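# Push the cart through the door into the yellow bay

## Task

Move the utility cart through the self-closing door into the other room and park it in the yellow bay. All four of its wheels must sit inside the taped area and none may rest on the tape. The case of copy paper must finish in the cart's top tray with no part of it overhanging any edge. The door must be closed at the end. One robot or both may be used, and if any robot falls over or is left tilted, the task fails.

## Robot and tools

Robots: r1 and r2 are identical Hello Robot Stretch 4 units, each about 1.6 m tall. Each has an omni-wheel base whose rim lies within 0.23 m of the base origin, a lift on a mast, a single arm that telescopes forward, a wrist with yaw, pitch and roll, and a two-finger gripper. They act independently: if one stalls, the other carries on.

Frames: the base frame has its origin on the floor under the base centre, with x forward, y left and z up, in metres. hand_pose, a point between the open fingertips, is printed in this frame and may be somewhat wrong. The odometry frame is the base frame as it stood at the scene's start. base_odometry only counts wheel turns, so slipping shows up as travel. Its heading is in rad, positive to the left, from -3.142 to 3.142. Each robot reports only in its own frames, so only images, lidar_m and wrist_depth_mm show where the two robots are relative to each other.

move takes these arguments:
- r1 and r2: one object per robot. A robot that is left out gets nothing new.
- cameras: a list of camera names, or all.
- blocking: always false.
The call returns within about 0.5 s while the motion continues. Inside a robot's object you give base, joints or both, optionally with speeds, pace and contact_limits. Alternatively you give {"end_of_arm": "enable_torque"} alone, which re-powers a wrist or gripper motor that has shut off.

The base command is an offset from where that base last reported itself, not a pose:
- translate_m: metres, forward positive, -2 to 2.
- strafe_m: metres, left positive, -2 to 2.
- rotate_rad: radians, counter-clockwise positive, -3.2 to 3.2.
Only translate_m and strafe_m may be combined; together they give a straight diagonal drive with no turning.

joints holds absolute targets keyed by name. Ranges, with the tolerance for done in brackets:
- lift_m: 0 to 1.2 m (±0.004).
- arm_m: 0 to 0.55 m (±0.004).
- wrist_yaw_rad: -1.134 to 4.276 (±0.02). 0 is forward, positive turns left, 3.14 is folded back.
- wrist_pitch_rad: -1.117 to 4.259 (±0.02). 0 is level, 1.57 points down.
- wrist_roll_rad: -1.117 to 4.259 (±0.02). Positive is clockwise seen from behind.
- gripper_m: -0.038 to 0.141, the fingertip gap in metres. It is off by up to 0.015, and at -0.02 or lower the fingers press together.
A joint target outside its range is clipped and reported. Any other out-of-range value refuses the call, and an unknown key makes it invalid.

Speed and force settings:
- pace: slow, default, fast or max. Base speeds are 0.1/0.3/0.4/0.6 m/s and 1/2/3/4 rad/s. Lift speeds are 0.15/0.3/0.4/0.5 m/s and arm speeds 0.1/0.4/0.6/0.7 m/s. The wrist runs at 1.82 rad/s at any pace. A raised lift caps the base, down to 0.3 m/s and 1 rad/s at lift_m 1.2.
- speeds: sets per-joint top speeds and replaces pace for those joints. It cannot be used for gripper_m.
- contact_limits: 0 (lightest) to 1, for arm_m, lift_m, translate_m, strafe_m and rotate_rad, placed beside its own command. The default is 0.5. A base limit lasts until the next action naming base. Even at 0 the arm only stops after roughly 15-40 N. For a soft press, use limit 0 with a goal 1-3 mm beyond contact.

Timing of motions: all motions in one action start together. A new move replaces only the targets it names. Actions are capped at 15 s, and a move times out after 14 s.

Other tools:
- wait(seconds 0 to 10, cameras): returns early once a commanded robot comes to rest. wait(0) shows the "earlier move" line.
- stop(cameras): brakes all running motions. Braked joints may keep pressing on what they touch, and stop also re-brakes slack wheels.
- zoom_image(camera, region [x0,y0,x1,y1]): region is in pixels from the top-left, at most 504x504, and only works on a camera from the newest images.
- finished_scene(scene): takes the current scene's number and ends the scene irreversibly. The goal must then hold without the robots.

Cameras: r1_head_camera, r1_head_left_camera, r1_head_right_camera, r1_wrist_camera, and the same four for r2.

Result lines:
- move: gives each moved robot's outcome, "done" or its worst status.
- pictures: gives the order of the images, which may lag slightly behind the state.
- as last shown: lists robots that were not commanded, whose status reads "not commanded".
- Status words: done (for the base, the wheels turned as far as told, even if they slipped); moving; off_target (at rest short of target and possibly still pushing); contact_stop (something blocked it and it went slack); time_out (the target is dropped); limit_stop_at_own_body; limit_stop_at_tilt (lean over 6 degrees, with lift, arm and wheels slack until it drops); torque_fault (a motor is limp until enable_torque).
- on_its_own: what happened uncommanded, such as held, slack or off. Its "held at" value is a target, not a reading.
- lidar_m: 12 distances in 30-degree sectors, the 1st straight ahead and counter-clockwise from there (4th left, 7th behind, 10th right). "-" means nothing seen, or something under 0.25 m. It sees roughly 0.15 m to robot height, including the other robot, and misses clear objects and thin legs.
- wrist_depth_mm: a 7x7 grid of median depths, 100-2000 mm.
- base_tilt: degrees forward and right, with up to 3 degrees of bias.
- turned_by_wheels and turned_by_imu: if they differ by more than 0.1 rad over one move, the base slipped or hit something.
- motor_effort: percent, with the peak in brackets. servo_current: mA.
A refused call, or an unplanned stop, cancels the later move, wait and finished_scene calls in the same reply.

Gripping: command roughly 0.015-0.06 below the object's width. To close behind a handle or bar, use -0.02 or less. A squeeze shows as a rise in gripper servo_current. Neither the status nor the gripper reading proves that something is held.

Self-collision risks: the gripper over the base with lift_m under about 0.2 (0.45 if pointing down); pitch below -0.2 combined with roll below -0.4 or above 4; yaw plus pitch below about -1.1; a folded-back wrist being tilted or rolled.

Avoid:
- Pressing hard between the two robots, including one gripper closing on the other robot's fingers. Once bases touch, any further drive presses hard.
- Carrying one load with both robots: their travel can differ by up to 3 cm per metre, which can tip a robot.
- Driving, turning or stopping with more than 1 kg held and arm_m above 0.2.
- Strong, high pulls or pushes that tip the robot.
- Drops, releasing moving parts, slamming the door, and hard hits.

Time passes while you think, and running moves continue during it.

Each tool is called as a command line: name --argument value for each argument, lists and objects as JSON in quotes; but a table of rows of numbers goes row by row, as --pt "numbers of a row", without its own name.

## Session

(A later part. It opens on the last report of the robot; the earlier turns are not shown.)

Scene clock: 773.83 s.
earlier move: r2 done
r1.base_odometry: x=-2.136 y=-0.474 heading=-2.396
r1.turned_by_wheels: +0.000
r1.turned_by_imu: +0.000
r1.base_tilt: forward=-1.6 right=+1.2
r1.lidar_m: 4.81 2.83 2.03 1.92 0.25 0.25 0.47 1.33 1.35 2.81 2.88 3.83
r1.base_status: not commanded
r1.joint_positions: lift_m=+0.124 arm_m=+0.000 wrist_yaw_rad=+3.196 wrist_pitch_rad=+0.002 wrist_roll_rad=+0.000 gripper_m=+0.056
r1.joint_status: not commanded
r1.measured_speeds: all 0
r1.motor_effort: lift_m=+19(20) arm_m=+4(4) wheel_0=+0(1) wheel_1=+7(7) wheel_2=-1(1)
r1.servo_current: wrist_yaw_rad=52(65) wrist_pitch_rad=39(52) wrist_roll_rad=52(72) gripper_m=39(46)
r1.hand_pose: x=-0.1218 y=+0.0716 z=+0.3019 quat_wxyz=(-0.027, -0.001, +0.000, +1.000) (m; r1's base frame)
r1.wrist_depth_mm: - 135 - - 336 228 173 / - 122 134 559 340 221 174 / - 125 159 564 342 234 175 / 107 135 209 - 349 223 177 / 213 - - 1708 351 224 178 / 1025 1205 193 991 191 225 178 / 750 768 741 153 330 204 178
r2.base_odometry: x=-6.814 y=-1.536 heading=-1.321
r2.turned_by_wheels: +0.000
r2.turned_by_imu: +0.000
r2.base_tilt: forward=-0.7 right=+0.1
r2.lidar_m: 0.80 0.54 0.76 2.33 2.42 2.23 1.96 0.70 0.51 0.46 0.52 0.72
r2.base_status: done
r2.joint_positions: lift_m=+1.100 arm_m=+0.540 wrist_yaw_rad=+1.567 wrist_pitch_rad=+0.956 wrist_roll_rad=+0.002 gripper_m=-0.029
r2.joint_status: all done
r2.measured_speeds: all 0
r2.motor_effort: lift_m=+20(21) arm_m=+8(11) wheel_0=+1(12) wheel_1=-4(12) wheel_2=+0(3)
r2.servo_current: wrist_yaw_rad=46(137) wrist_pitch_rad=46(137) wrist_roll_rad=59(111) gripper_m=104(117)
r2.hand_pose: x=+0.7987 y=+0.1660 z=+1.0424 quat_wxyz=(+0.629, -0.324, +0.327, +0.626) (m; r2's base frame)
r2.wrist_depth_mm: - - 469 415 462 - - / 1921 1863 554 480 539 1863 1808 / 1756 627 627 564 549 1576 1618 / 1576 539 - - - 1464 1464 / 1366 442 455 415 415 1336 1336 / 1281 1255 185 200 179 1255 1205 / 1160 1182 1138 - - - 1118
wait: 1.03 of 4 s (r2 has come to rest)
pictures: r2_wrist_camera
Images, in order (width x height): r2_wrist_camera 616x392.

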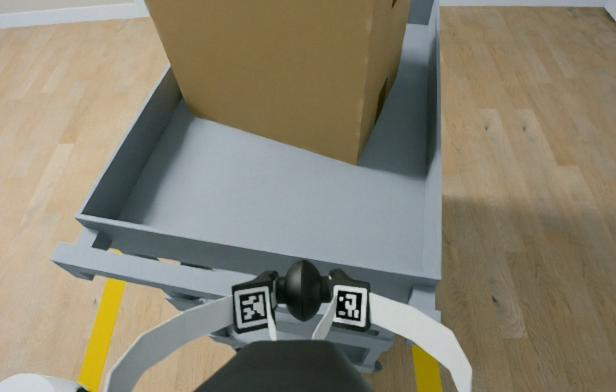

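move --blocking false --r2 '{"joints":{"arm_m":0.05,"wrist_yaw_rad":0,"wrist_pitch_rad":0.6,"wrist_roll_rad":0,"lift_m":1.18}}' --cameras '[]'

wait --seconds 4 --cameras '[]'

move --blocking false --r2 '{"base":{"strafe_m":0.85,"translate_m":-0.1}}' --cameras '[]'

wait --seconds 5 --cameras '["r2_wrist_camera","r2_head_camera","r2_head_right_camera"]'

zoom_image --camera "r2_head_camera" --region '[0, 200, 420, 560]'

Scene clock: 787.17 s.
move: r2 moving
r1: as last shown
r1.base_tilt: forward=-1.5 right=+1.3
r1.lidar_m: 4.83 2.83 2.05 1.94 0.25 0.25 0.45 1.37 1.33 2.80 2.86 3.83
r1.servo_current: wrist_yaw_rad=33(59) wrist_pitch_rad=46(46) wrist_roll_rad=46(65) gripper_m=39(46)
r1.wrist_depth_mm: - 134 - - 338 229 173 / - 122 134 554 340 220 174 / - 125 159 559 345 234 175 / 107 135 208 - 347 224 176 / 213 - - 1708 351 224 177 / 1008 1182 194 991 190 226 177 / 759 759 750 153 330 203 178
r2.base_odometry: x=-6.814 y=-1.536 heading=-1.321
r2.turned_by_wheels: +0.000
r2.turned_by_imu: +0.001
r2.base_tilt: forward=-0.6 right=+0.1
r2.lidar_m: 0.80 0.55 0.74 2.29 2.40 2.22 1.98 0.72 0.54 0.49 0.51 0.74
r2.base_status: not commanded
r2.joint_positions: lift_m=+1.138 arm_m=+0.489 wrist_yaw_rad=+1.009 wrist_pitch_rad=+0.610 wrist_roll_rad=+0.002 gripper_m=-0.029
r2.joint_status: lift_m moving; arm_m moving; wrist_yaw_rad moving; wrist_pitch_rad moving; wrist_roll_rad moving
r2.measured_speeds: translate_m=+0.000 strafe_m=+0.000 rotate_rad=+0.000 lift_m=+0.146 arm_m=-0.195 wrist_yaw_rad=-1.730 wrist_pitch_rad=-0.143 wrist_roll_rad=+0.000
r2.motor_effort: lift_m=+23(24) arm_m=-5(9) wheel_0=+1(2) wheel_1=-4(4) wheel_2=+0(0)
r2.servo_current: wrist_yaw_rad=85(137) wrist_pitch_rad=46(189) wrist_roll_rad=46(72) gripper_m=111(124)
r2.hand_pose: x=+0.8602 y=+0.1535 z=+1.1507 quat_wxyz=(+0.835, -0.144, +0.263, +0.461) (m; r2's base frame)
r2.wrist_depth_mm: - - - - - - - / - - - - - - - / 525 521 559 - - - - / 484 492 508 - - - 1863 / 559 559 574 715 1756 1756 1708 / 591 603 185 198 179 1537 1464 / 525 - - - - - 1308
pictures: none
No camera images: "cameras" was empty.

Scene clock: 789.17 s.
earlier move: r2 done
r1.base_odometry: x=-2.136 y=-0.474 heading=-2.396
r1.turned_by_wheels: +0.000
r1.turned_by_imu: +0.000
r1.base_tilt: forward=-1.6 right=+1.3
r1.lidar_m: 4.83 2.85 2.04 1.92 0.25 0.25 0.45 1.38 1.35 2.81 2.88 3.85
r1.base_status: not commanded
r1.joint_positions: lift_m=+0.124 arm_m=+0.000 wrist_yaw_rad=+3.196 wrist_pitch_rad=+0.002 wrist_roll_rad=+0.000 gripper_m=+0.056
r1.joint_status: not commanded
r1.measured_speeds: all 0
r1.motor_effort: lift_m=+19(20) arm_m=+4(4) wheel_0=+1(1) wheel_1=+7(7) wheel_2=-1(1)
r1.servo_current: wrist_yaw_rad=52(72) wrist_pitch_rad=39(52) wrist_roll_rad=52(65) gripper_m=39(52)
r1.hand_pose: x=-0.1218 y=+0.0716 z=+0.3019 quat_wxyz=(-0.027, -0.001, +0.000, +1.000) (m; r1's base frame)
r1.wrist_depth_mm: - 134 - - 338 228 173 / - 122 135 559 340 221 173 / - 125 160 559 342 234 175 / 107 135 209 - 349 222 176 / 213 - - 1708 351 224 178 / 991 1229 193 976 191 225 177 / 759 759 750 153 330 204 178
r2.base_odometry: x=-6.814 y=-1.536 heading=-1.321
r2.turned_by_wheels: +0.000
r2.turned_by_imu: +0.000
r2.base_tilt: forward=-0.7 right=+0.1
r2.lidar_m: 0.76 0.53 0.75 2.32 2.41 2.22 2.11 0.73 0.53 0.49 0.51 0.74
r2.base_status: not commanded
r2.joint_positions: lift_m=+1.180 arm_m=+0.050 wrist_yaw_rad=+0.003 wrist_pitch_rad=+0.607 wrist_roll_rad=+0.002 gripper_m=-0.029
r2.joint_status: all done
r2.measured_speeds: all 0
r2.motor_effort: lift_m=+21(26) arm_m=-7(11) wheel_0=+1(2) wheel_1=-4(4) wheel_2=+0(0)
r2.servo_current: wrist_yaw_rad=46(143) wrist_pitch_rad=59(189) wrist_roll_rad=52(78) gripper_m=104(124)
r2.hand_pose: x=+0.4582 y=-0.0868 z=+1.1934 quat_wxyz=(+0.954, +0.000, +0.299, +0.001) (m; r2's base frame)
r2.wrist_depth_mm: - - - - - - - / - - - - - - - / - - - - - - - / 691 - - - - - - / 723 699 1863 1863 1808 - - / - 627 185 200 179 - - / 544 530 - - - - -
wait: 2.00 of 4 s (r2 has come to rest)
pictures: none
No camera images: "cameras" was empty.

Scene clock: 789.67 s.
move: r2 moving
r1: as last shown
r1.lidar_m: 4.83 2.85 2.02 1.93 0.25 0.25 0.49 1.37 1.35 2.82 2.89 3.81
r1.motor_effort: lift_m=+19(20) arm_m=+4(4) wheel_0=+0(1) wheel_1=+7(7) wheel_2=-1(1)
r1.servo_current: wrist_yaw_rad=46(59) wrist_pitch_rad=46(46) wrist_roll_rad=52(65) gripper_m=46(46)
r1.wrist_depth_mm: - 135 - - 338 228 173 / - 122 135 554 338 220 175 / - 125 159 569 345 233 175 / 107 135 209 - 347 223 177 / 213 - - 1661 351 224 177 / 1025 1229 194 991 191 225 177 / 750 741 750 153 327 204 178
r2.base_odometry: x=-6.783 y=-1.524 heading=-1.320
r2.turned_by_wheels: +0.001
r2.turned_by_imu: +0.001
r2.base_tilt: forward=-0.7 right=+0.1
r2.lidar_m: 0.70 0.53 0.75 2.29 2.37 2.22 2.11 0.76 0.55 0.51 0.55 0.76
r2.base_status: translate_m moving; strafe_m moving
r2.joint_positions: lift_m=+1.180 arm_m=+0.050 wrist_yaw_rad=+0.003 wrist_pitch_rad=+0.607 wrist_roll_rad=+0.002 gripper_m=-0.029
r2.joint_status: not commanded
r2.measured_speeds: translate_m=-0.017 strafe_m=+0.131 rotate_rad=+0.001 lift_m=+0.000 arm_m=+0.000 wrist_yaw_rad=+0.000 wrist_pitch_rad=+0.000 wrist_roll_rad=+0.000
r2.motor_effort: lift_m=+21(21) arm_m=-7(7) wheel_0=-10(12) wheel_1=+8(11) wheel_2=+6(8)
r2.servo_current: wrist_yaw_rad=46(65) wrist_pitch_rad=46(59) wrist_roll_rad=52(65) gripper_m=111(117)
r2.hand_pose: x=+0.4582 y=-0.0868 z=+1.1934 quat_wxyz=(+0.954, +0.000, +0.299, +0.001) (m; r2's base frame)
r2.wrist_depth_mm: - - - - - - - / - - - - - - - / - - - - - - - / 668 - - - - - - / 707 723 1808 1863 1863 - - / 683 609 185 200 179 - - / - 535 - - - - -
pictures: none
No camera images: "cameras" was empty.

Scene clock: 793.40 s.
earlier move: r2 done
r1.base_odometry: x=-2.136 y=-0.474 heading=-2.396
r1.turned_by_wheels: +0.000
r1.turned_by_imu: +0.000
r1.base_tilt: forward=-1.6 right=+1.3
r1.lidar_m: 4.82 2.85 2.01 1.92 0.25 0.25 0.45 1.36 1.33 2.82 2.89 3.83
r1.base_status: not commanded
r1.joint_positions: lift_m=+0.124 arm_m=+0.000 wrist_yaw_rad=+3.196 wrist_pitch_rad=+0.002 wrist_roll_rad=+0.000 gripper_m=+0.056
r1.joint_status: not commanded
r1.measured_speeds: all 0
r1.motor_effort: lift_m=+20(20) arm_m=+4(4) wheel_0=+1(1) wheel_1=+7(8) wheel_2=-1(1)
r1.servo_current: wrist_yaw_rad=33(72) wrist_pitch_rad=33(52) wrist_roll_rad=26(65) gripper_m=39(46)
r1.hand_pose: x=-0.1218 y=+0.0716 z=+0.3019 quat_wxyz=(-0.027, -0.001, +0.000, +1.000) (m; r1's base frame)
r1.wrist_depth_mm: - 134 - - 336 228 173 / - 122 135 564 340 221 174 / - 125 160 559 345 234 175 / 107 135 209 - 347 224 177 / 213 - - 1661 351 224 177 / 1008 1255 193 976 191 226 178 / 750 759 759 153 327 204 178
r2.base_odometry: x=-6.016 y=-1.228 heading=-1.320
r2.turned_by_wheels: +0.000
r2.turned_by_imu: +0.000
r2.base_tilt: forward=-0.7 right=+0.0
r2.lidar_m: 0.66 2.06 1.71 1.48 1.55 2.11 2.01 1.92 1.40 1.33 0.87 0.66
r2.base_status: done
r2.joint_positions: lift_m=+1.180 arm_m=+0.050 wrist_yaw_rad=+0.003 wrist_pitch_rad=+0.607 wrist_roll_rad=+0.002 gripper_m=-0.029
r2.joint_status: not commanded
r2.measured_speeds: all 0
r2.motor_effort: lift_m=+21(21) arm_m=-7(8) wheel_0=-1(13) wheel_1=+3(12) wheel_2=+4(8)
r2.servo_current: wrist_yaw_rad=52(65) wrist_pitch_rad=52(59) wrist_roll_rad=39(65) gripper_m=117(117)
r2.hand_pose: x=+0.4582 y=-0.0868 z=+1.1934 quat_wxyz=(+0.954, +0.000, +0.299, +0.001) (m; r2's base frame)
r2.wrist_depth_mm: - - - - - - - / - - - - - - - / - - - - 603 - - / - - - 574 521 521 820 / 1863 1921 1921 603 569 - 732 / 1618 1618 186 198 178 - 627 / 1430 1397 1366 - - - 549
wait: 3.73 of 5 s (r2 has come to rest)
pictures: r2_head_camera, r2_head_right_camera, r2_wrist_camera
Images, in order (width x height): r2_head_camera 420x560, r2_head_right_camera 420x672, r2_wrist_camera 616x392.

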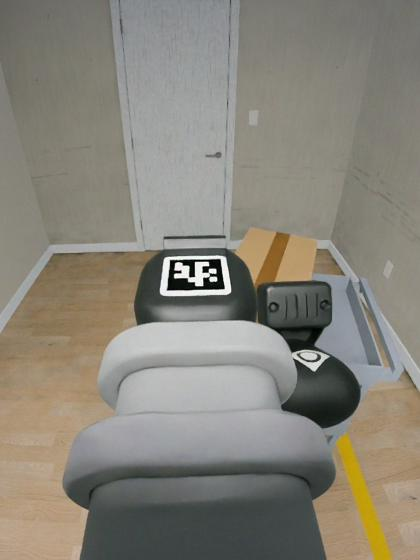

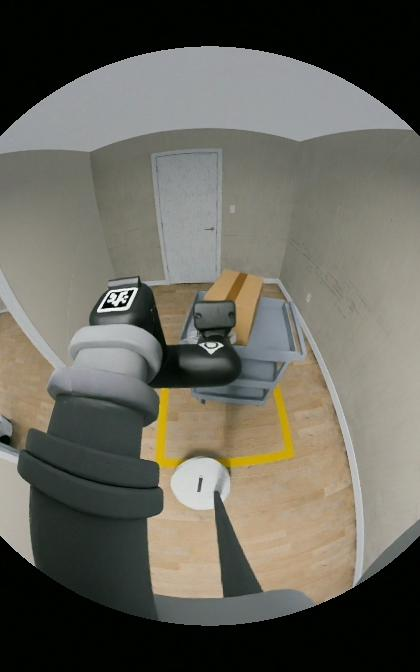

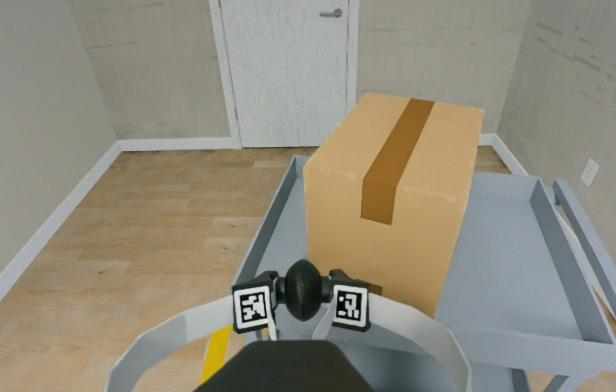

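Scaled by 1.200 from the camera's 420x560 image, which has a finer 1200x1600 frame.

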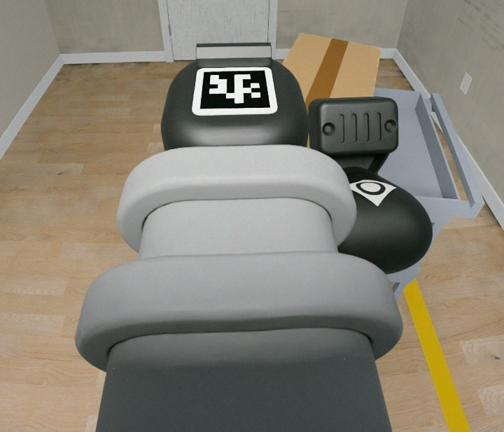

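move --r2 '{"base":{"strafe_m":0.75},"joints":{"wrist_pitch_rad":0.6}}' --blocking false --cameras '[]'

wait --seconds 5 --cameras '["r2_head_camera","r2_head_right_camera"]'

Scene clock: 811.93 s.
move: r2 moving
r1: as last shown
r1.lidar_m: 4.82 2.86 2.02 1.92 0.25 0.25 0.46 1.35 1.35 2.79 2.90 3.80
r1.motor_effort: lift_m=+20(20) arm_m=+4(4) wheel_0=+0(1) wheel_1=+7(7) wheel_2=-1(1)
r1.servo_current: wrist_yaw_rad=59(72) wrist_pitch_rad=39(46) wrist_roll_rad=33(72) gripper_m=39(46)
r1.wrist_depth_mm: - 134 - 854 338 227 173 / - 122 135 559 340 220 174 / - 125 160 564 343 234 175 / 107 135 209 - 347 223 177 / 213 - - 1708 349 224 177 / 1008 1229 194 991 190 226 178 / 759 750 750 153 330 204 178
r2.base_odometry: x=-5.981 y=-1.219 heading=-1.320
r2.turned_by_wheels: +0.000
r2.turned_by_imu: +0.001
r2.base_tilt: forward=-0.7 right=+0.1
r2.lidar_m: 0.67 2.04 1.67 1.44 1.49 2.08 2.01 1.98 1.43 1.36 0.85 0.70
r2.base_status: strafe_m moving
r2.joint_positions: lift_m=+1.180 arm_m=+0.050 wrist_yaw_rad=+0.003 wrist_pitch_rad=+0.607 wrist_roll_rad=+0.002 gripper_m=-0.029
r2.joint_status: all done
r2.measured_speeds: translate_m=-0.001 strafe_m=+0.139 rotate_rad=+0.008 lift_m=+0.000 arm_m=+0.000 wrist_yaw_rad=+0.000 wrist_pitch_rad=+0.000 wrist_roll_rad=+0.000
r2.motor_effort: lift_m=+21(21) arm_m=-7(8) wheel_0=-9(13) wheel_1=+10(11) wheel_2=+0(4)
r2.servo_current: wrist_yaw_rad=52(59) wrist_pitch_rad=52(52) wrist_roll_rad=52(52) gripper_m=111(117)
r2.hand_pose: x=+0.4582 y=-0.0868 z=+1.1934 quat_wxyz=(+0.954, +0.000, +0.299, +0.001) (m; r2's base frame)
r2.wrist_depth_mm: - - - - - - - / - - - - - - - / - - - - 603 627 - / - - - 866 525 496 878 / 1863 1863 1921 621 580 530 723 / 1618 1618 186 199 179 - - / 1464 1397 1397 - - - 564
pictures: none
No camera images: "cameras" was empty.

Scene clock: 815.27 s.
earlier move: r2 done
r1.base_odometry: x=-2.136 y=-0.474 heading=-2.396
r1.turned_by_wheels: +0.000
r1.turned_by_imu: +0.000
r1.base_tilt: forward=-1.6 right=+1.2
r1.lidar_m: 4.81 2.86 2.04 1.92 0.25 0.25 0.45 1.38 1.34 2.81 2.88 3.81
r1.base_status: not commanded
r1.joint_positions: lift_m=+0.124 arm_m=+0.000 wrist_yaw_rad=+3.196 wrist_pitch_rad=+0.002 wrist_roll_rad=+0.000 gripper_m=+0.056
r1.joint_status: not commanded
r1.measured_speeds: all 0
r1.motor_effort: lift_m=+20(20) arm_m=+3(4) wheel_0=+0(1) wheel_1=+7(8) wheel_2=-1(1)
r1.servo_current: wrist_yaw_rad=65(72) wrist_pitch_rad=39(52) wrist_roll_rad=59(72) gripper_m=46(52)
r1.hand_pose: x=-0.1218 y=+0.0716 z=+0.3019 quat_wxyz=(-0.027, -0.001, +0.000, +1.000) (m; r1's base frame)
r1.wrist_depth_mm: - 135 - 866 336 228 173 / - 122 134 878 338 220 174 / - 125 160 554 343 232 175 / 107 135 209 - 349 224 177 / 213 - 1983 1708 351 224 178 / 1008 1205 194 1008 191 225 178 / 759 741 759 153 329 204 178
r2.base_odometry: x=-5.289 y=-1.042 heading=-1.320
r2.turned_by_wheels: +0.000
r2.turned_by_imu: +0.001
r2.base_tilt: forward=-0.7 right=+0.1
r2.lidar_m: 2.71 1.11 3.91 0.73 0.72 1.04 2.02 2.12 2.19 2.08 1.00 0.98
r2.base_status: done
r2.joint_positions: lift_m=+1.180 arm_m=+0.050 wrist_yaw_rad=+0.003 wrist_pitch_rad=+0.607 wrist_roll_rad=+0.002 gripper_m=-0.029
r2.joint_status: all done
r2.measured_speeds: all 0
r2.motor_effort: lift_m=+20(21) arm_m=-7(8) wheel_0=-2(14) wheel_1=+1(12) wheel_2=+0(4)
r2.servo_current: wrist_yaw_rad=46(59) wrist_pitch_rad=46(59) wrist_roll_rad=46(65) gripper_m=111(117)
r2.hand_pose: x=+0.4582 y=-0.0868 z=+1.1935 quat_wxyz=(+0.954, +0.000, +0.299, +0.001) (m; r2's base frame)
r2.wrist_depth_mm: - - - - - - - / - - - - - - - / - - - - - - - / - - - - - - - / - - 1863 1808 1863 1808 1138 / - 1618 186 200 178 1618 991 / 1182 1336 1430 - - - -
wait: 3.33 of 5 s (r2 has come to rest)
pictures: r2_head_camera, r2_head_right_camera
Images, in order (width x height): r2_head_camera 420x560, r2_head_right_camera 420x672.

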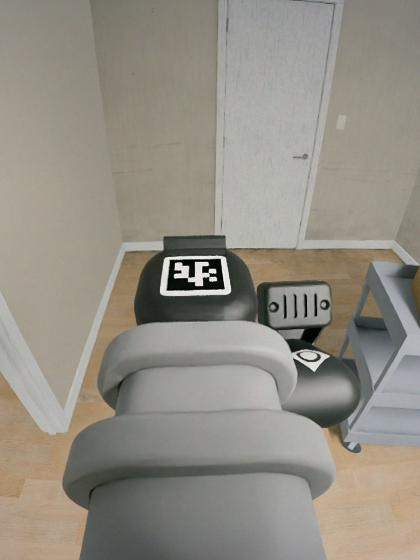

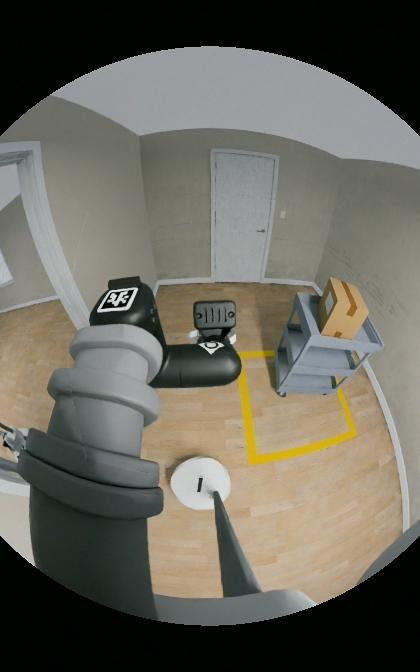

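move --r2 '{"base":{"translate_m":1.15,"strafe_m":-0.1}}' --blocking false --cameras '[]'

wait --seconds 7 --cameras '["r2_head_camera","r2_head_right_camera"]'

zoom_image --camera "r2_head_right_camera" --region '[180, 250, 420, 560]'

Scene clock: 821.40 s.
move: r2 moving
r1: as last shown
r1.base_tilt: forward=-1.6 right=+1.3
r1.lidar_m: 4.81 2.83 2.01 1.92 0.25 0.25 0.44 1.37 1.34 2.80 2.91 3.83
r1.motor_effort: lift_m=+19(20) arm_m=+4(4) wheel_0=+0(1) wheel_1=+7(7) wheel_2=-1(1)
r1.servo_current: wrist_yaw_rad=39(59) wrist_pitch_rad=46(46) wrist_roll_rad=59(59) gripper_m=46(46)
r1.wrist_depth_mm: - 134 - 866 336 229 173 / - 122 135 866 338 220 174 / - 125 159 564 345 233 175 / 107 135 209 931 347 223 177 / 213 - 1863 1708 353 224 177 / 1025 1205 194 1008 191 225 178 / 759 759 750 153 330 204 177
r2.base_odometry: x=-5.284 y=-1.073 heading=-1.320
r2.turned_by_wheels: +0.000
r2.turned_by_imu: +0.001
r2.base_tilt: forward=-0.7 right=+0.0
r2.lidar_m: 2.67 1.11 1.20 0.74 0.74 1.05 2.04 2.16 2.17 2.09 0.95 0.97
r2.base_status: translate_m moving; strafe_m moving
r2.joint_positions: lift_m=+1.180 arm_m=+0.050 wrist_yaw_rad=+0.003 wrist_pitch_rad=+0.607 wrist_roll_rad=+0.002 gripper_m=-0.029
r2.joint_status: not commanded
r2.measured_speeds: translate_m=+0.122 strafe_m=-0.008 rotate_rad=-0.001 lift_m=+0.000 arm_m=+0.000 wrist_yaw_rad=+0.000 wrist_pitch_rad=+0.000 wrist_roll_rad=+0.000
r2.motor_effort: lift_m=+20(21) arm_m=-7(7) wheel_0=+5(8) wheel_1=+6(8) wheel_2=-12(13)
r2.servo_current: wrist_yaw_rad=52(59) wrist_pitch_rad=52(52) wrist_roll_rad=59(65) gripper_m=117(117)
r2.hand_pose: x=+0.4582 y=-0.0868 z=+1.1935 quat_wxyz=(+0.954, +0.000, +0.299, +0.001) (m; r2's base frame)
r2.wrist_depth_mm: - - - - - - - / - - - - - - - / - - - - - - - / - - - - - - - / - - 1921 1863 1863 1863 1863 / - 1576 186 200 179 1618 1008 / 1060 1336 1397 - - - -
pictures: none
No camera images: "cameras" was empty.

Scene clock: 826.23 s.
earlier move: r2 done
r1.base_odometry: x=-2.136 y=-0.474 heading=-2.396
r1.turned_by_wheels: +0.000
r1.turned_by_imu: +0.000
r1.base_tilt: forward=-1.6 right=+1.3
r1.lidar_m: 4.79 2.84 2.01 1.90 0.25 0.25 0.45 1.39 1.34 2.80 2.89 3.81
r1.base_status: not commanded
r1.joint_positions: lift_m=+0.124 arm_m=+0.000 wrist_yaw_rad=+3.196 wrist_pitch_rad=+0.002 wrist_roll_rad=+0.000 gripper_m=+0.056
r1.joint_status: not commanded
r1.measured_speeds: all 0
r1.motor_effort: lift_m=+19(20) arm_m=+4(4) wheel_0=+0(1) wheel_1=+7(7) wheel_2=-1(1)
r1.servo_current: wrist_yaw_rad=52(72) wrist_pitch_rad=52(52) wrist_roll_rad=46(65) gripper_m=46(46)
r1.hand_pose: x=-0.1218 y=+0.0716 z=+0.3019 quat_wxyz=(-0.027, -0.001, +0.000, +1.000) (m; r1's base frame)
r1.wrist_depth_mm: - 135 - - 336 229 173 / - 122 134 554 340 220 174 / - 125 159 559 345 234 175 / 107 135 209 - 347 222 177 / 213 - - 1708 353 225 177 / 1025 1205 193 991 191 225 178 / 759 759 750 153 329 204 178
r2.base_odometry: x=-5.101 y=-2.181 heading=-1.320
r2.turned_by_wheels: +0.000
r2.turned_by_imu: +0.002
r2.base_tilt: forward=-0.7 right=+0.1
r2.lidar_m: 1.54 1.16 0.84 0.78 0.84 1.54 3.22 2.85 0.63 0.65 2.07 1.61
r2.base_status: done
r2.joint_positions: lift_m=+1.180 arm_m=+0.050 wrist_yaw_rad=+0.003 wrist_pitch_rad=+0.607 wrist_roll_rad=+0.002 gripper_m=-0.029
r2.joint_status: not commanded
r2.measured_speeds: all 0
r2.motor_effort: lift_m=+21(21) arm_m=-7(7) wheel_0=+5(12) wheel_1=+4(8) wheel_2=-4(14)
r2.servo_current: wrist_yaw_rad=52(59) wrist_pitch_rad=46(59) wrist_roll_rad=46(65) gripper_m=104(117)
r2.hand_pose: x=+0.4582 y=-0.0868 z=+1.1935 quat_wxyz=(+0.954, +0.000, +0.299, +0.001) (m; r2's base frame)
r2.wrist_depth_mm: - - - - - - - / - - - - - - 1255 / - - - - - - 1366 / - - - - - 1537 - / - - 1863 1708 1808 1708 1708 / - 1661 186 200 179 1618 1537 / - 1366 1397 - - - 1366
wait: 4.83 of 7 s (r2 has come to rest)
pictures: r2_head_camera, r2_head_right_camera
Images, in order (width x height): r2_head_camera 420x560, r2_head_right_camera 420x672.

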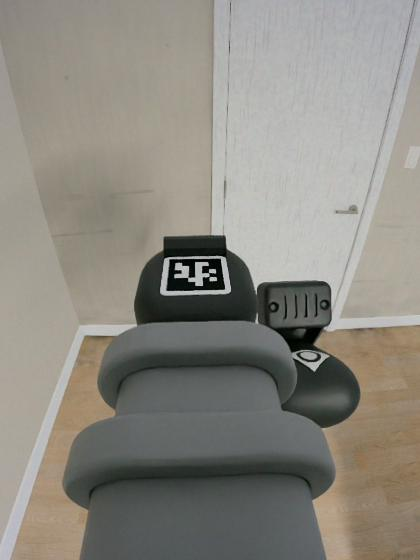

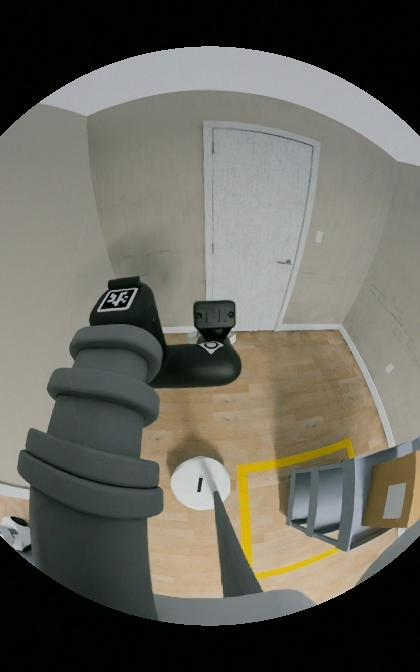

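Scaled by 1.626 from the camera's 420x672 image, which has a finer 600x960 frame.

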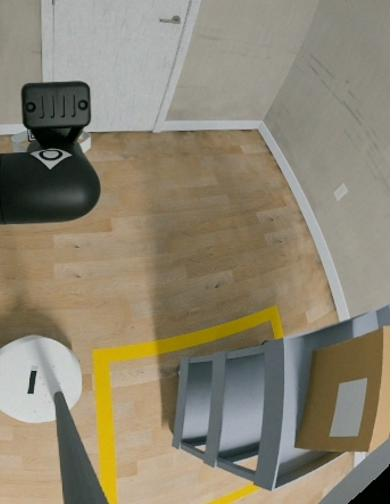

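move --r2 '{"base":{"translate_m":0.5}}' --blocking false --cameras '[]'

wait --seconds 5 --cameras '[]'

move --r2 '{"base":{"rotate_rad":-2.1}}' --blocking false --cameras '[]'

wait --seconds 5 --cameras '["r2_head_camera","r2_head_left_camera","r2_head_right_camera"]'

Scene clock: 835.03 s.
move: r2 moving
r1: as last shown
r1.lidar_m: 4.83 2.89 2.01 1.91 0.25 0.25 0.46 1.35 1.32 2.80 2.88 3.79
r1.motor_effort: lift_m=+20(20) arm_m=+4(4) wheel_0=+0(1) wheel_1=+7(7) wheel_2=-1(1)
r1.servo_current: wrist_yaw_rad=46(52) wrist_pitch_rad=33(46) wrist_roll_rad=46(59) gripper_m=39(46)
r1.wrist_depth_mm: - 135 - - 338 228 173 / - 122 135 559 340 220 175 / - 125 159 554 343 233 175 / 107 135 210 - 349 223 177 / 213 - - 1661 349 224 177 / 1025 1205 194 1008 191 225 178 / 750 759 768 154 329 204 177
r2.base_odometry: x=-5.093 y=-2.211 heading=-1.320
r2.turned_by_wheels: +0.000
r2.turned_by_imu: +0.001
r2.base_tilt: forward=-0.7 right=+0.1
r2.lidar_m: 1.53 1.17 0.83 0.79 0.84 1.56 3.23 2.81 0.64 0.64 2.10 1.62
r2.base_status: translate_m moving
r2.joint_positions: lift_m=+1.180 arm_m=+0.050 wrist_yaw_rad=+0.003 wrist_pitch_rad=+0.607 wrist_roll_rad=+0.002 gripper_m=-0.029
r2.joint_status: not commanded
r2.measured_speeds: translate_m=+0.121 strafe_m=-0.001 rotate_rad=-0.002 lift_m=+0.000 arm_m=+0.000 wrist_yaw_rad=+0.000 wrist_pitch_rad=+0.000 wrist_roll_rad=+0.000
r2.motor_effort: lift_m=+20(21) arm_m=-7(7) wheel_0=+8(10) wheel_1=+7(9) wheel_2=-13(13)
r2.servo_current: wrist_yaw_rad=46(52) wrist_pitch_rad=46(52) wrist_roll_rad=39(59) gripper_m=111(117)
r2.hand_pose: x=+0.4582 y=-0.0868 z=+1.1935 quat_wxyz=(+0.954, +0.000, +0.299, +0.001) (m; r2's base frame)
r2.wrist_depth_mm: - - - - - - - / - - - - - - 1255 / - - - - - - 1336 / - - - - - - - / - - - 1708 - 1708 1708 / - 1618 186 200 180 1618 1537 / - 1366 1397 - - - 1397
pictures: none
No camera images: "cameras" was empty.

Scene clock: 837.70 s.
earlier move: r2 done
r1.base_odometry: x=-2.136 y=-0.474 heading=-2.396
r1.turned_by_wheels: +0.000
r1.turned_by_imu: +0.000
r1.base_tilt: forward=-1.6 right=+1.3
r1.lidar_m: 4.83 2.80 2.03 1.92 0.25 0.25 0.44 1.38 1.33 2.79 2.89 3.83
r1.base_status: not commanded
r1.joint_positions: lift_m=+0.124 arm_m=+0.000 wrist_yaw_rad=+3.196 wrist_pitch_rad=+0.002 wrist_roll_rad=+0.000 gripper_m=+0.056
r1.joint_status: not commanded
r1.measured_speeds: all 0
r1.motor_effort: lift_m=+19(20) arm_m=+4(4) wheel_0=+1(1) wheel_1=+7(7) wheel_2=-1(1)
r1.servo_current: wrist_yaw_rad=65(72) wrist_pitch_rad=46(52) wrist_roll_rad=46(72) gripper_m=33(46)
r1.hand_pose: x=-0.1218 y=+0.0716 z=+0.3019 quat_wxyz=(-0.027, -0.001, +0.000, +1.000) (m; r1's base frame)
r1.wrist_depth_mm: - 134 - - 336 228 173 / - 122 135 559 342 220 174 / - 125 159 559 345 234 175 / 107 135 209 - 347 223 176 / 213 - - 1708 351 225 177 / 1025 1182 194 1025 191 225 178 / 759 750 759 153 330 204 177
r2.base_odometry: x=-4.977 y=-2.665 heading=-1.320
r2.turned_by_wheels: +0.000
r2.turned_by_imu: +0.001
r2.base_tilt: forward=-0.6 right=+0.1
r2.lidar_m: 1.05 1.14 0.84 0.79 0.83 1.96 3.46 0.89 0.82 2.00 1.52 1.12
r2.base_status: done
r2.joint_positions: lift_m=+1.180 arm_m=+0.050 wrist_yaw_rad=+0.003 wrist_pitch_rad=+0.607 wrist_roll_rad=+0.002 gripper_m=-0.029
r2.joint_status: not commanded
r2.measured_speeds: all 0
r2.motor_effort: lift_m=+21(21) arm_m=-7(7) wheel_0=+3(12) wheel_1=+4(9) wheel_2=-4(15)
r2.servo_current: wrist_yaw_rad=46(65) wrist_pitch_rad=39(59) wrist_roll_rad=39(65) gripper_m=111(117)
r2.hand_pose: x=+0.4582 y=-0.0868 z=+1.1935 quat_wxyz=(+0.954, +0.000, +0.299, +0.001) (m; r2's base frame)
r2.wrist_depth_mm: - - - - - - - / - - - - - - - / - - - - - - - / - - - - - - - / - - - - - - - / - - 182 199 171 - 1229 / - 1336 1366 - - - 1366
wait: 2.67 of 5 s (r2 has come to rest)
pictures: none
No camera images: "cameras" was empty.

Scene clock: 838.20 s.
move: r2 moving
r1: as last shown
r1.base_tilt: forward=-1.6 right=+1.2
r1.lidar_m: 4.84 2.83 2.02 1.93 0.25 0.25 0.43 1.39 1.33 2.80 2.90 3.81
r1.servo_current: wrist_yaw_rad=52(78) wrist_pitch_rad=39(52) wrist_roll_rad=52(59) gripper_m=39(46)
r1.wrist_depth_mm: - 134 - - 340 228 173 / - 122 135 564 340 221 174 / - 124 159 564 343 233 175 / 107 135 209 - 349 222 177 / 214 - - 1661 349 224 177 / 1008 1205 194 991 191 226 178 / 759 750 759 153 329 204 178
r2.base_odometry: x=-4.977 y=-2.665 heading=-1.453
r2.turned_by_wheels: -0.133
r2.turned_by_imu: -0.130
r2.base_tilt: forward=-0.7 right=+0.1
r2.lidar_m: 1.08 1.11 0.89 0.79 0.81 1.04 2.24 1.01 0.81 1.99 1.79 1.17
r2.base_status: rotate_rad moving
r2.joint_positions: lift_m=+1.180 arm_m=+0.050 wrist_yaw_rad=+0.003 wrist_pitch_rad=+0.607 wrist_roll_rad=+0.002 gripper_m=-0.029
r2.joint_status: not commanded
r2.measured_speeds: translate_m=+0.001 strafe_m=+0.001 rotate_rad=-0.517 lift_m=+0.000 arm_m=+0.000 wrist_yaw_rad=+0.000 wrist_pitch_rad=+0.000 wrist_roll_rad=+0.000
r2.motor_effort: lift_m=+21(21) arm_m=-7(7) wheel_0=+11(11) wheel_1=+7(9) wheel_2=+9(9)
r2.servo_current: wrist_yaw_rad=46(59) wrist_pitch_rad=52(52) wrist_roll_rad=52(52) gripper_m=111(117)
r2.hand_pose: x=+0.4582 y=-0.0868 z=+1.1935 quat_wxyz=(+0.954, +0.000, +0.299, +0.001) (m; r2's base frame)
r2.wrist_depth_mm: - - - - - - - / - - - - - - - / - - - - - - 917 / - - - - - - 1078 / - - - - - - 1182 / - - 182 200 171 1366 1464 / - 1366 - - - - 1366
pictures: none
No camera images: "cameras" was empty.

Scene clock: 840.97 s.
earlier move: r2 done
r1.base_odometry: x=-2.136 y=-0.474 heading=-2.396
r1.turned_by_wheels: +0.000
r1.turned_by_imu: +0.000
r1.base_tilt: forward=-1.6 right=+1.3
r1.lidar_m: 4.80 2.84 2.01 1.91 0.25 0.25 0.44 1.40 1.34 2.80 2.90 3.81
r1.base_status: not commanded
r1.joint_positions: lift_m=+0.124 arm_m=+0.000 wrist_yaw_rad=+3.196 wrist_pitch_rad=+0.002 wrist_roll_rad=+0.000 gripper_m=+0.056
r1.joint_status: not commanded
r1.measured_speeds: all 0
r1.motor_effort: lift_m=+19(20) arm_m=+4(4) wheel_0=+0(1) wheel_1=+7(7) wheel_2=-1(1)
r1.servo_current: wrist_yaw_rad=52(78) wrist_pitch_rad=39(52) wrist_roll_rad=52(65) gripper_m=39(52)
r1.hand_pose: x=-0.1218 y=+0.0716 z=+0.3019 quat_wxyz=(-0.027, -0.001, +0.000, +1.000) (m; r1's base frame)
r1.wrist_depth_mm: - 135 - - 336 228 173 / - 122 135 559 340 220 174 / - 125 159 559 343 233 175 / 107 135 209 - 349 222 176 / 214 - - 1661 351 225 177 / 1008 1229 193 991 191 225 178 / 759 750 750 153 332 204 178
r2.base_odometry: x=-4.977 y=-2.665 heading=+2.865
r2.turned_by_wheels: -1.965
r2.turned_by_imu: -1.912
r2.base_tilt: forward=-0.7 right=+0.0
r2.lidar_m: 0.83 1.98 1.57 1.12 1.06 1.14 0.83 0.78 0.84 1.96 3.43 0.91
r2.base_status: done
r2.joint_positions: lift_m=+1.180 arm_m=+0.050 wrist_yaw_rad=+0.003 wrist_pitch_rad=+0.607 wrist_roll_rad=+0.002 gripper_m=-0.029
r2.joint_status: not commanded
r2.measured_speeds: all 0
r2.motor_effort: lift_m=+20(21) arm_m=-7(7) wheel_0=+6(11) wheel_1=+5(9) wheel_2=+4(11)
r2.servo_current: wrist_yaw_rad=52(65) wrist_pitch_rad=52(52) wrist_roll_rad=46(59) gripper_m=111(117)
r2.hand_pose: x=+0.4582 y=-0.0868 z=+1.1935 quat_wxyz=(+0.954, +0.000, +0.299, +0.001) (m; r2's base frame)
r2.wrist_depth_mm: - - - - - - - / - - - 878 798 - - / - - - 809 820 - - / - - - 878 878 917 - / 1808 1921 1863 1255 - 1808 1808 / 1661 1618 186 200 171 1537 1576 / 1430 1366 1430 - - - 1366
wait: 2.77 of 5 s (r2 has come to rest)
pictures: r2_head_camera, r2_head_left_camera, r2_head_right_camera
Images, in order (width x height): r2_head_camera 420x560, r2_head_left_camera 420x672, r2_head_right_camera 420x672.

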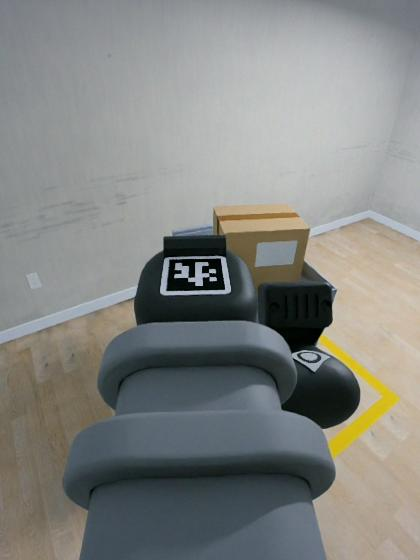

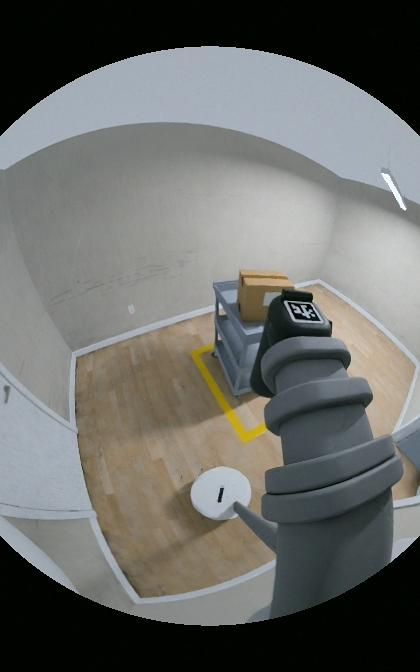

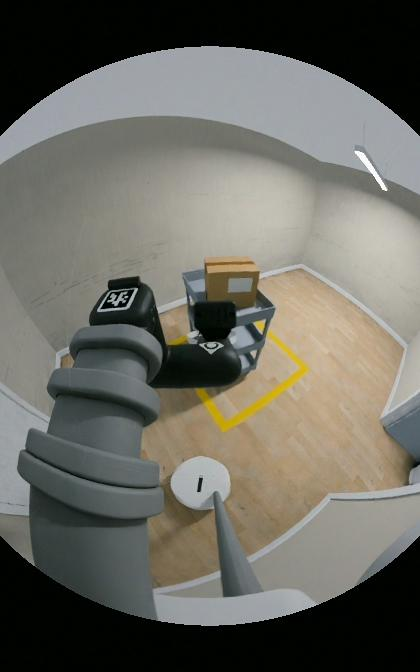

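zoom_image --camera "r2_head_left_camera" --region '[180, 320, 280, 450]'

zoom_image --camera "r2_head_right_camera" --region '[170, 240, 310, 440]'

Scaled by 3.877 from the camera's 420x672 image, which has a finer 600x960 frame.

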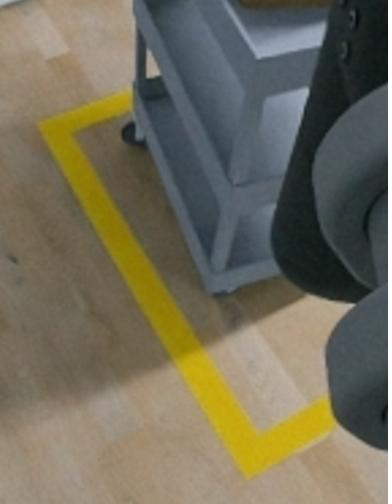

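Scaled by 2.520 from the camera's 420x672 image, which has a finer 600x960 frame.

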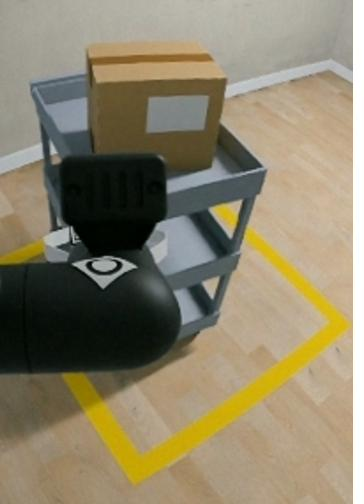

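move --r1 '{"base":{"translate_m":0.3,"strafe_m":-0.25}}' --blocking false --cameras '[]'

wait --seconds 5 --cameras '[]'

wait --seconds 8 --cameras '["r1_head_left_camera","r1_head_right_camera","r2_head_right_camera"]'

Scene clock: 850.30 s.
move: r1 moving
r1.base_odometry: x=-2.170 y=-0.476 heading=-2.396
r1.turned_by_wheels: +0.000
r1.turned_by_imu: -0.001
r1.base_tilt: forward=-1.6 right=+1.3
r1.lidar_m: 4.81 2.88 2.04 1.94 0.25 0.25 0.49 1.32 1.37 2.79 2.86 3.75
r1.base_status: translate_m moving; strafe_m moving
r1.joint_positions: lift_m=+0.124 arm_m=+0.000 wrist_yaw_rad=+3.196 wrist_pitch_rad=+0.002 wrist_roll_rad=+0.000 gripper_m=+0.056
r1.joint_status: not commanded
r1.measured_speeds: translate_m=+0.100 strafe_m=-0.083 rotate_rad=-0.001 lift_m=+0.000 arm_m=+0.000 wrist_yaw_rad=+0.000 wrist_pitch_rad=+0.000 wrist_roll_rad=+0.000
r1.motor_effort: lift_m=+19(20) arm_m=+4(4) wheel_0=+8(9) wheel_1=-3(6) wheel_2=-6(8)
r1.servo_current: wrist_yaw_rad=52(65) wrist_pitch_rad=46(46) wrist_roll_rad=46(65) gripper_m=39(46)
r1.hand_pose: x=-0.1218 y=+0.0716 z=+0.3019 quat_wxyz=(-0.027, -0.001, +0.000, +1.000) (m; r1's base frame)
r1.wrist_depth_mm: - 134 - - 347 230 173 / - 122 135 - 353 223 175 / - 125 159 - 353 236 176 / 107 135 208 - 362 226 177 / 213 - - 1921 364 227 178 / 1025 1205 194 1078 191 229 177 / 750 759 750 153 338 206 178
r2: as last shown
r2.turned_by_wheels: +0.000
r2.turned_by_imu: +0.000
r2.lidar_m: 0.84 1.99 1.53 1.13 1.04 1.14 0.85 0.80 0.85 1.96 3.38 0.89
r2.motor_effort: lift_m=+20(21) arm_m=-7(7) wheel_0=+6(6) wheel_1=+5(5) wheel_2=+4(5)
r2.servo_current: wrist_yaw_rad=46(59) wrist_pitch_rad=46(52) wrist_roll_rad=39(65) gripper_m=111(117)
r2.wrist_depth_mm: - - - - - - - / - - - 878 809 - - / - - - 820 820 - - / - - - 904 878 931 - / 1808 1863 1863 1229 - 1808 1863 / 1618 1618 186 200 170 1576 1537 / 1464 1430 1430 - - - 1366
pictures: none
No camera images: "cameras" was empty.

Scene clock: 852.53 s.
earlier move: r1 done
r1.base_odometry: x=-2.526 y=-0.494 heading=-2.396
r1.turned_by_wheels: +0.000
r1.turned_by_imu: -0.001
r1.base_tilt: forward=-1.6 right=+1.3
r1.lidar_m: 4.53 3.23 2.31 2.19 1.87 1.31 0.33 0.36 1.77 2.54 2.60 3.45
r1.base_status: done
r1.joint_positions: lift_m=+0.124 arm_m=+0.000 wrist_yaw_rad=+3.196 wrist_pitch_rad=+0.002 wrist_roll_rad=+0.000 gripper_m=+0.056
r1.joint_status: not commanded
r1.measured_speeds: all 0
r1.motor_effort: lift_m=+19(20) arm_m=+4(4) wheel_0=+0(11) wheel_1=-2(6) wheel_2=+0(8)
r1.servo_current: wrist_yaw_rad=52(65) wrist_pitch_rad=46(52) wrist_roll_rad=46(78) gripper_m=46(52)
r1.hand_pose: x=-0.1218 y=+0.0716 z=+0.3019 quat_wxyz=(-0.027, -0.001, +0.000, +1.000) (m; r1's base frame)
r1.wrist_depth_mm: - 135 - - - - - / - 122 135 - - - - / - 124 158 - - - - / 107 135 194 - - - - / 137 462 539 - - - - / 223 484 194 - 188 1118 1098 / 750 477 293 153 768 750 759
r2.base_odometry: x=-4.977 y=-2.665 heading=+2.865
r2.turned_by_wheels: +0.000
r2.turned_by_imu: +0.000
r2.base_tilt: forward=-0.7 right=+0.1
r2.lidar_m: 0.80 1.99 1.56 1.11 1.07 1.12 0.85 0.79 0.85 1.95 3.38 0.88
r2.base_status: not commanded
r2.joint_positions: lift_m=+1.180 arm_m=+0.050 wrist_yaw_rad=+0.003 wrist_pitch_rad=+0.607 wrist_roll_rad=+0.002 gripper_m=-0.029
r2.joint_status: not commanded
r2.measured_speeds: all 0
r2.motor_effort: lift_m=+20(21) arm_m=-7(8) wheel_0=+5(6) wheel_1=+5(5) wheel_2=+5(5)
r2.servo_current: wrist_yaw_rad=46(59) wrist_pitch_rad=39(59) wrist_roll_rad=52(65) gripper_m=111(124)
r2.hand_pose: x=+0.4582 y=-0.0868 z=+1.1935 quat_wxyz=(+0.954, +0.000, +0.299, +0.001) (m; r2's base frame)
r2.wrist_depth_mm: - - - - - - - / - - - 878 809 - - / - - - 809 809 - - / - - - 891 878 931 - / 1808 1983 1863 1229 - 1863 1808 / 1618 1618 186 200 170 1576 1537 / 1464 1430 1397 - - - 1366
wait: 2.23 of 5 s (r1 has come to rest)
pictures: none
No camera images: "cameras" was empty.

Scene clock: 860.53 s.
r1.base_odometry: x=-2.526 y=-0.494 heading=-2.396
r1.turned_by_wheels: +0.000
r1.turned_by_imu: -0.001
r1.base_tilt: forward=-1.6 right=+1.3
r1.lidar_m: 4.52 3.23 2.28 2.17 1.83 1.28 1.23 1.27 1.71 2.56 2.62 3.46
r1.base_status: done
r1.joint_positions: lift_m=+0.124 arm_m=+0.000 wrist_yaw_rad=+3.196 wrist_pitch_rad=+0.002 wrist_roll_rad=+0.000 gripper_m=+0.056
r1.joint_status: not commanded
r1.measured_speeds: all 0
r1.motor_effort: lift_m=+19(20) arm_m=+4(4) wheel_0=+0(11) wheel_1=-2(6) wheel_2=+1(8)
r1.servo_current: wrist_yaw_rad=52(65) wrist_pitch_rad=39(52) wrist_roll_rad=46(78) gripper_m=39(52)
r1.hand_pose: x=-0.1218 y=+0.0716 z=+0.3019 quat_wxyz=(-0.027, -0.001, +0.000, +1.000) (m; r1's base frame)
r1.wrist_depth_mm: - 134 - - - - - / - 122 135 - - - - / - 124 158 - - - - / 108 135 195 - - - - / 137 - - - - - - / 224 1205 192 1182 187 1138 1138 / 759 759 759 778 788 759 750
r2.base_odometry: x=-4.977 y=-2.665 heading=+2.865
r2.turned_by_wheels: +0.000
r2.turned_by_imu: +0.001
r2.base_tilt: forward=-0.7 right=+0.1
r2.lidar_m: 0.82 1.99 1.54 1.11 1.03 1.14 0.84 0.78 0.82 1.31 3.37 0.88
r2.base_status: not commanded
r2.joint_positions: lift_m=+1.180 arm_m=+0.050 wrist_yaw_rad=+0.003 wrist_pitch_rad=+0.607 wrist_roll_rad=+0.002 gripper_m=-0.029
r2.joint_status: not commanded
r2.measured_speeds: all 0
r2.motor_effort: lift_m=+20(21) arm_m=-7(8) wheel_0=+5(6) wheel_1=+5(5) wheel_2=+4(5)
r2.servo_current: wrist_yaw_rad=46(59) wrist_pitch_rad=52(59) wrist_roll_rad=46(65) gripper_m=111(124)
r2.hand_pose: x=+0.4582 y=-0.0868 z=+1.1935 quat_wxyz=(+0.954, +0.000, +0.299, +0.001) (m; r2's base frame)
r2.wrist_depth_mm: - - - - - - - / - - - 878 798 - - / - - - 820 820 - - / - - - 878 878 946 - / 1808 1921 1863 1255 - 1756 1808 / 1618 1661 186 199 170 1537 1537 / 1464 1430 1430 - - - 1366
wait: 8.00 s; at rest by 0.27 s
pictures: r1_head_left_camera, r1_head_right_camera, r2_head_right_camera
Images, in order (width x height): r1_head_left_camera 420x672, r1_head_right_camera 420x672, r2_head_right_camera 420x672.

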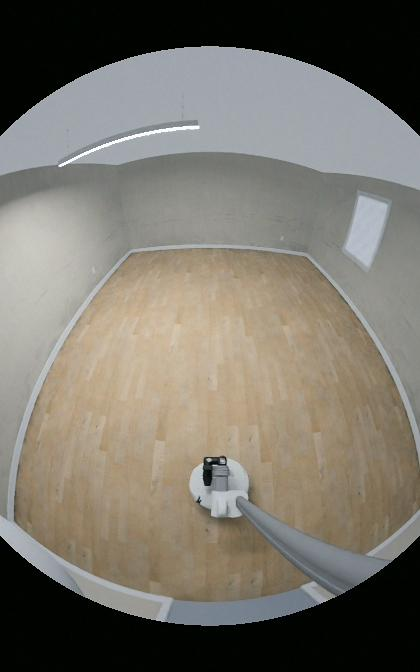

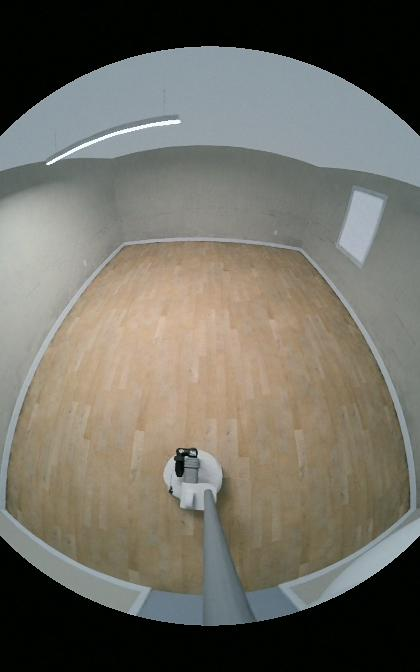

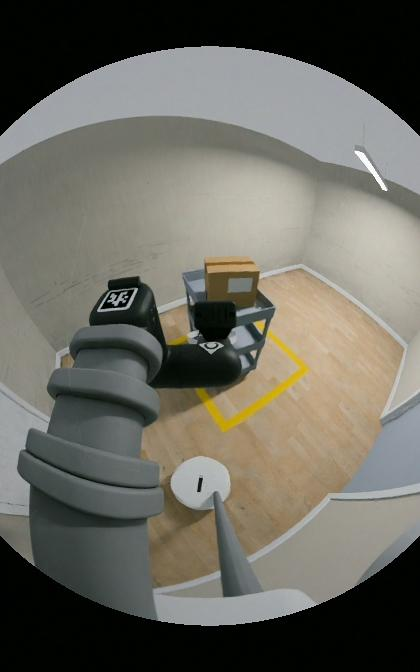

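wait --seconds 4 --cameras '["r1_head_right_camera","r2_head_right_camera"]'

zoom_image --camera "r2_head_right_camera" --region '[300, 360, 420, 600]'

Scene clock: 868.00 s.
r1.base_odometry: x=-2.526 y=-0.494 heading=-2.396
r1.turned_by_wheels: +0.000
r1.turned_by_imu: +0.000
r1.base_tilt: forward=-1.6 right=+1.3
r1.lidar_m: 4.51 3.23 2.31 2.18 1.85 1.31 1.24 1.27 1.71 2.56 2.62 3.46
r1.base_status: done
r1.joint_positions: lift_m=+0.124 arm_m=+0.000 wrist_yaw_rad=+3.196 wrist_pitch_rad=+0.002 wrist_roll_rad=+0.000 gripper_m=+0.056
r1.joint_status: not commanded
r1.measured_speeds: all 0
r1.motor_effort: lift_m=+19(20) arm_m=+4(4) wheel_0=+1(11) wheel_1=-2(6) wheel_2=+1(8)
r1.servo_current: wrist_yaw_rad=46(65) wrist_pitch_rad=39(52) wrist_roll_rad=59(78) gripper_m=46(52)
r1.hand_pose: x=-0.1218 y=+0.0716 z=+0.3019 quat_wxyz=(-0.027, -0.001, +0.000, +1.000) (m; r1's base frame)
r1.wrist_depth_mm: - 134 - - - - - / - 122 135 - - - - / - 123 158 - - - - / 107 136 195 - - - - / 137 - - - - - - / 224 1205 193 1160 187 1118 1078 / 750 759 759 788 788 750 750
r2.base_odometry: x=-4.977 y=-2.665 heading=+2.865
r2.turned_by_wheels: +0.000
r2.turned_by_imu: +0.001
r2.base_tilt: forward=-0.6 right=+0.1
r2.lidar_m: 0.84 1.98 1.54 1.09 1.07 1.14 0.84 0.80 0.83 1.32 3.40 0.89
r2.base_status: not commanded
r2.joint_positions: lift_m=+1.180 arm_m=+0.050 wrist_yaw_rad=+0.003 wrist_pitch_rad=+0.607 wrist_roll_rad=+0.002 gripper_m=-0.029
r2.joint_status: not commanded
r2.measured_speeds: all 0
r2.motor_effort: lift_m=+21(21) arm_m=-7(8) wheel_0=+5(6) wheel_1=+5(5) wheel_2=+4(5)
r2.servo_current: wrist_yaw_rad=59(59) wrist_pitch_rad=46(59) wrist_roll_rad=39(65) gripper_m=111(124)
r2.hand_pose: x=+0.4582 y=-0.0868 z=+1.1935 quat_wxyz=(+0.954, +0.000, +0.299, +0.001) (m; r2's base frame)
r2.wrist_depth_mm: - - - - - - - / - - - 878 809 - - / - - - 809 820 - - / - - - 878 891 931 - / 1808 1863 1983 1229 - 1808 1808 / 1661 1661 186 199 171 1576 1537 / 1464 1397 1397 - - - 1336
wait: 4.00 s; at rest from the start
pictures: r1_head_right_camera, r2_head_right_camera
Images, in order (width x height): r1_head_right_camera 420x672, r2_head_right_camera 420x672.

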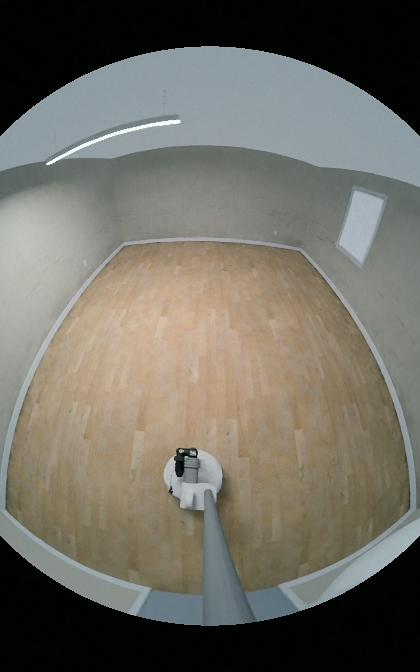

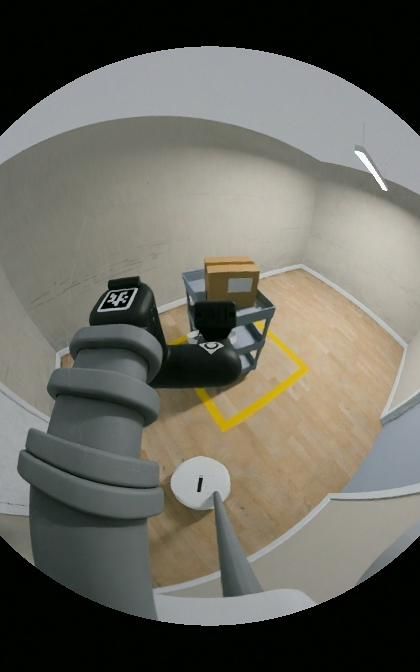

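Scaled by 2.100 from the camera's 420x672 image, which has a finer 600x960 frame.

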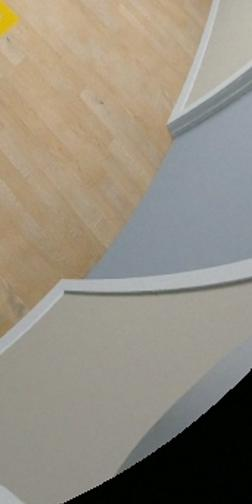

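Shut from both sides.

finished_scene --scene 2

The scene is finished: the task was done.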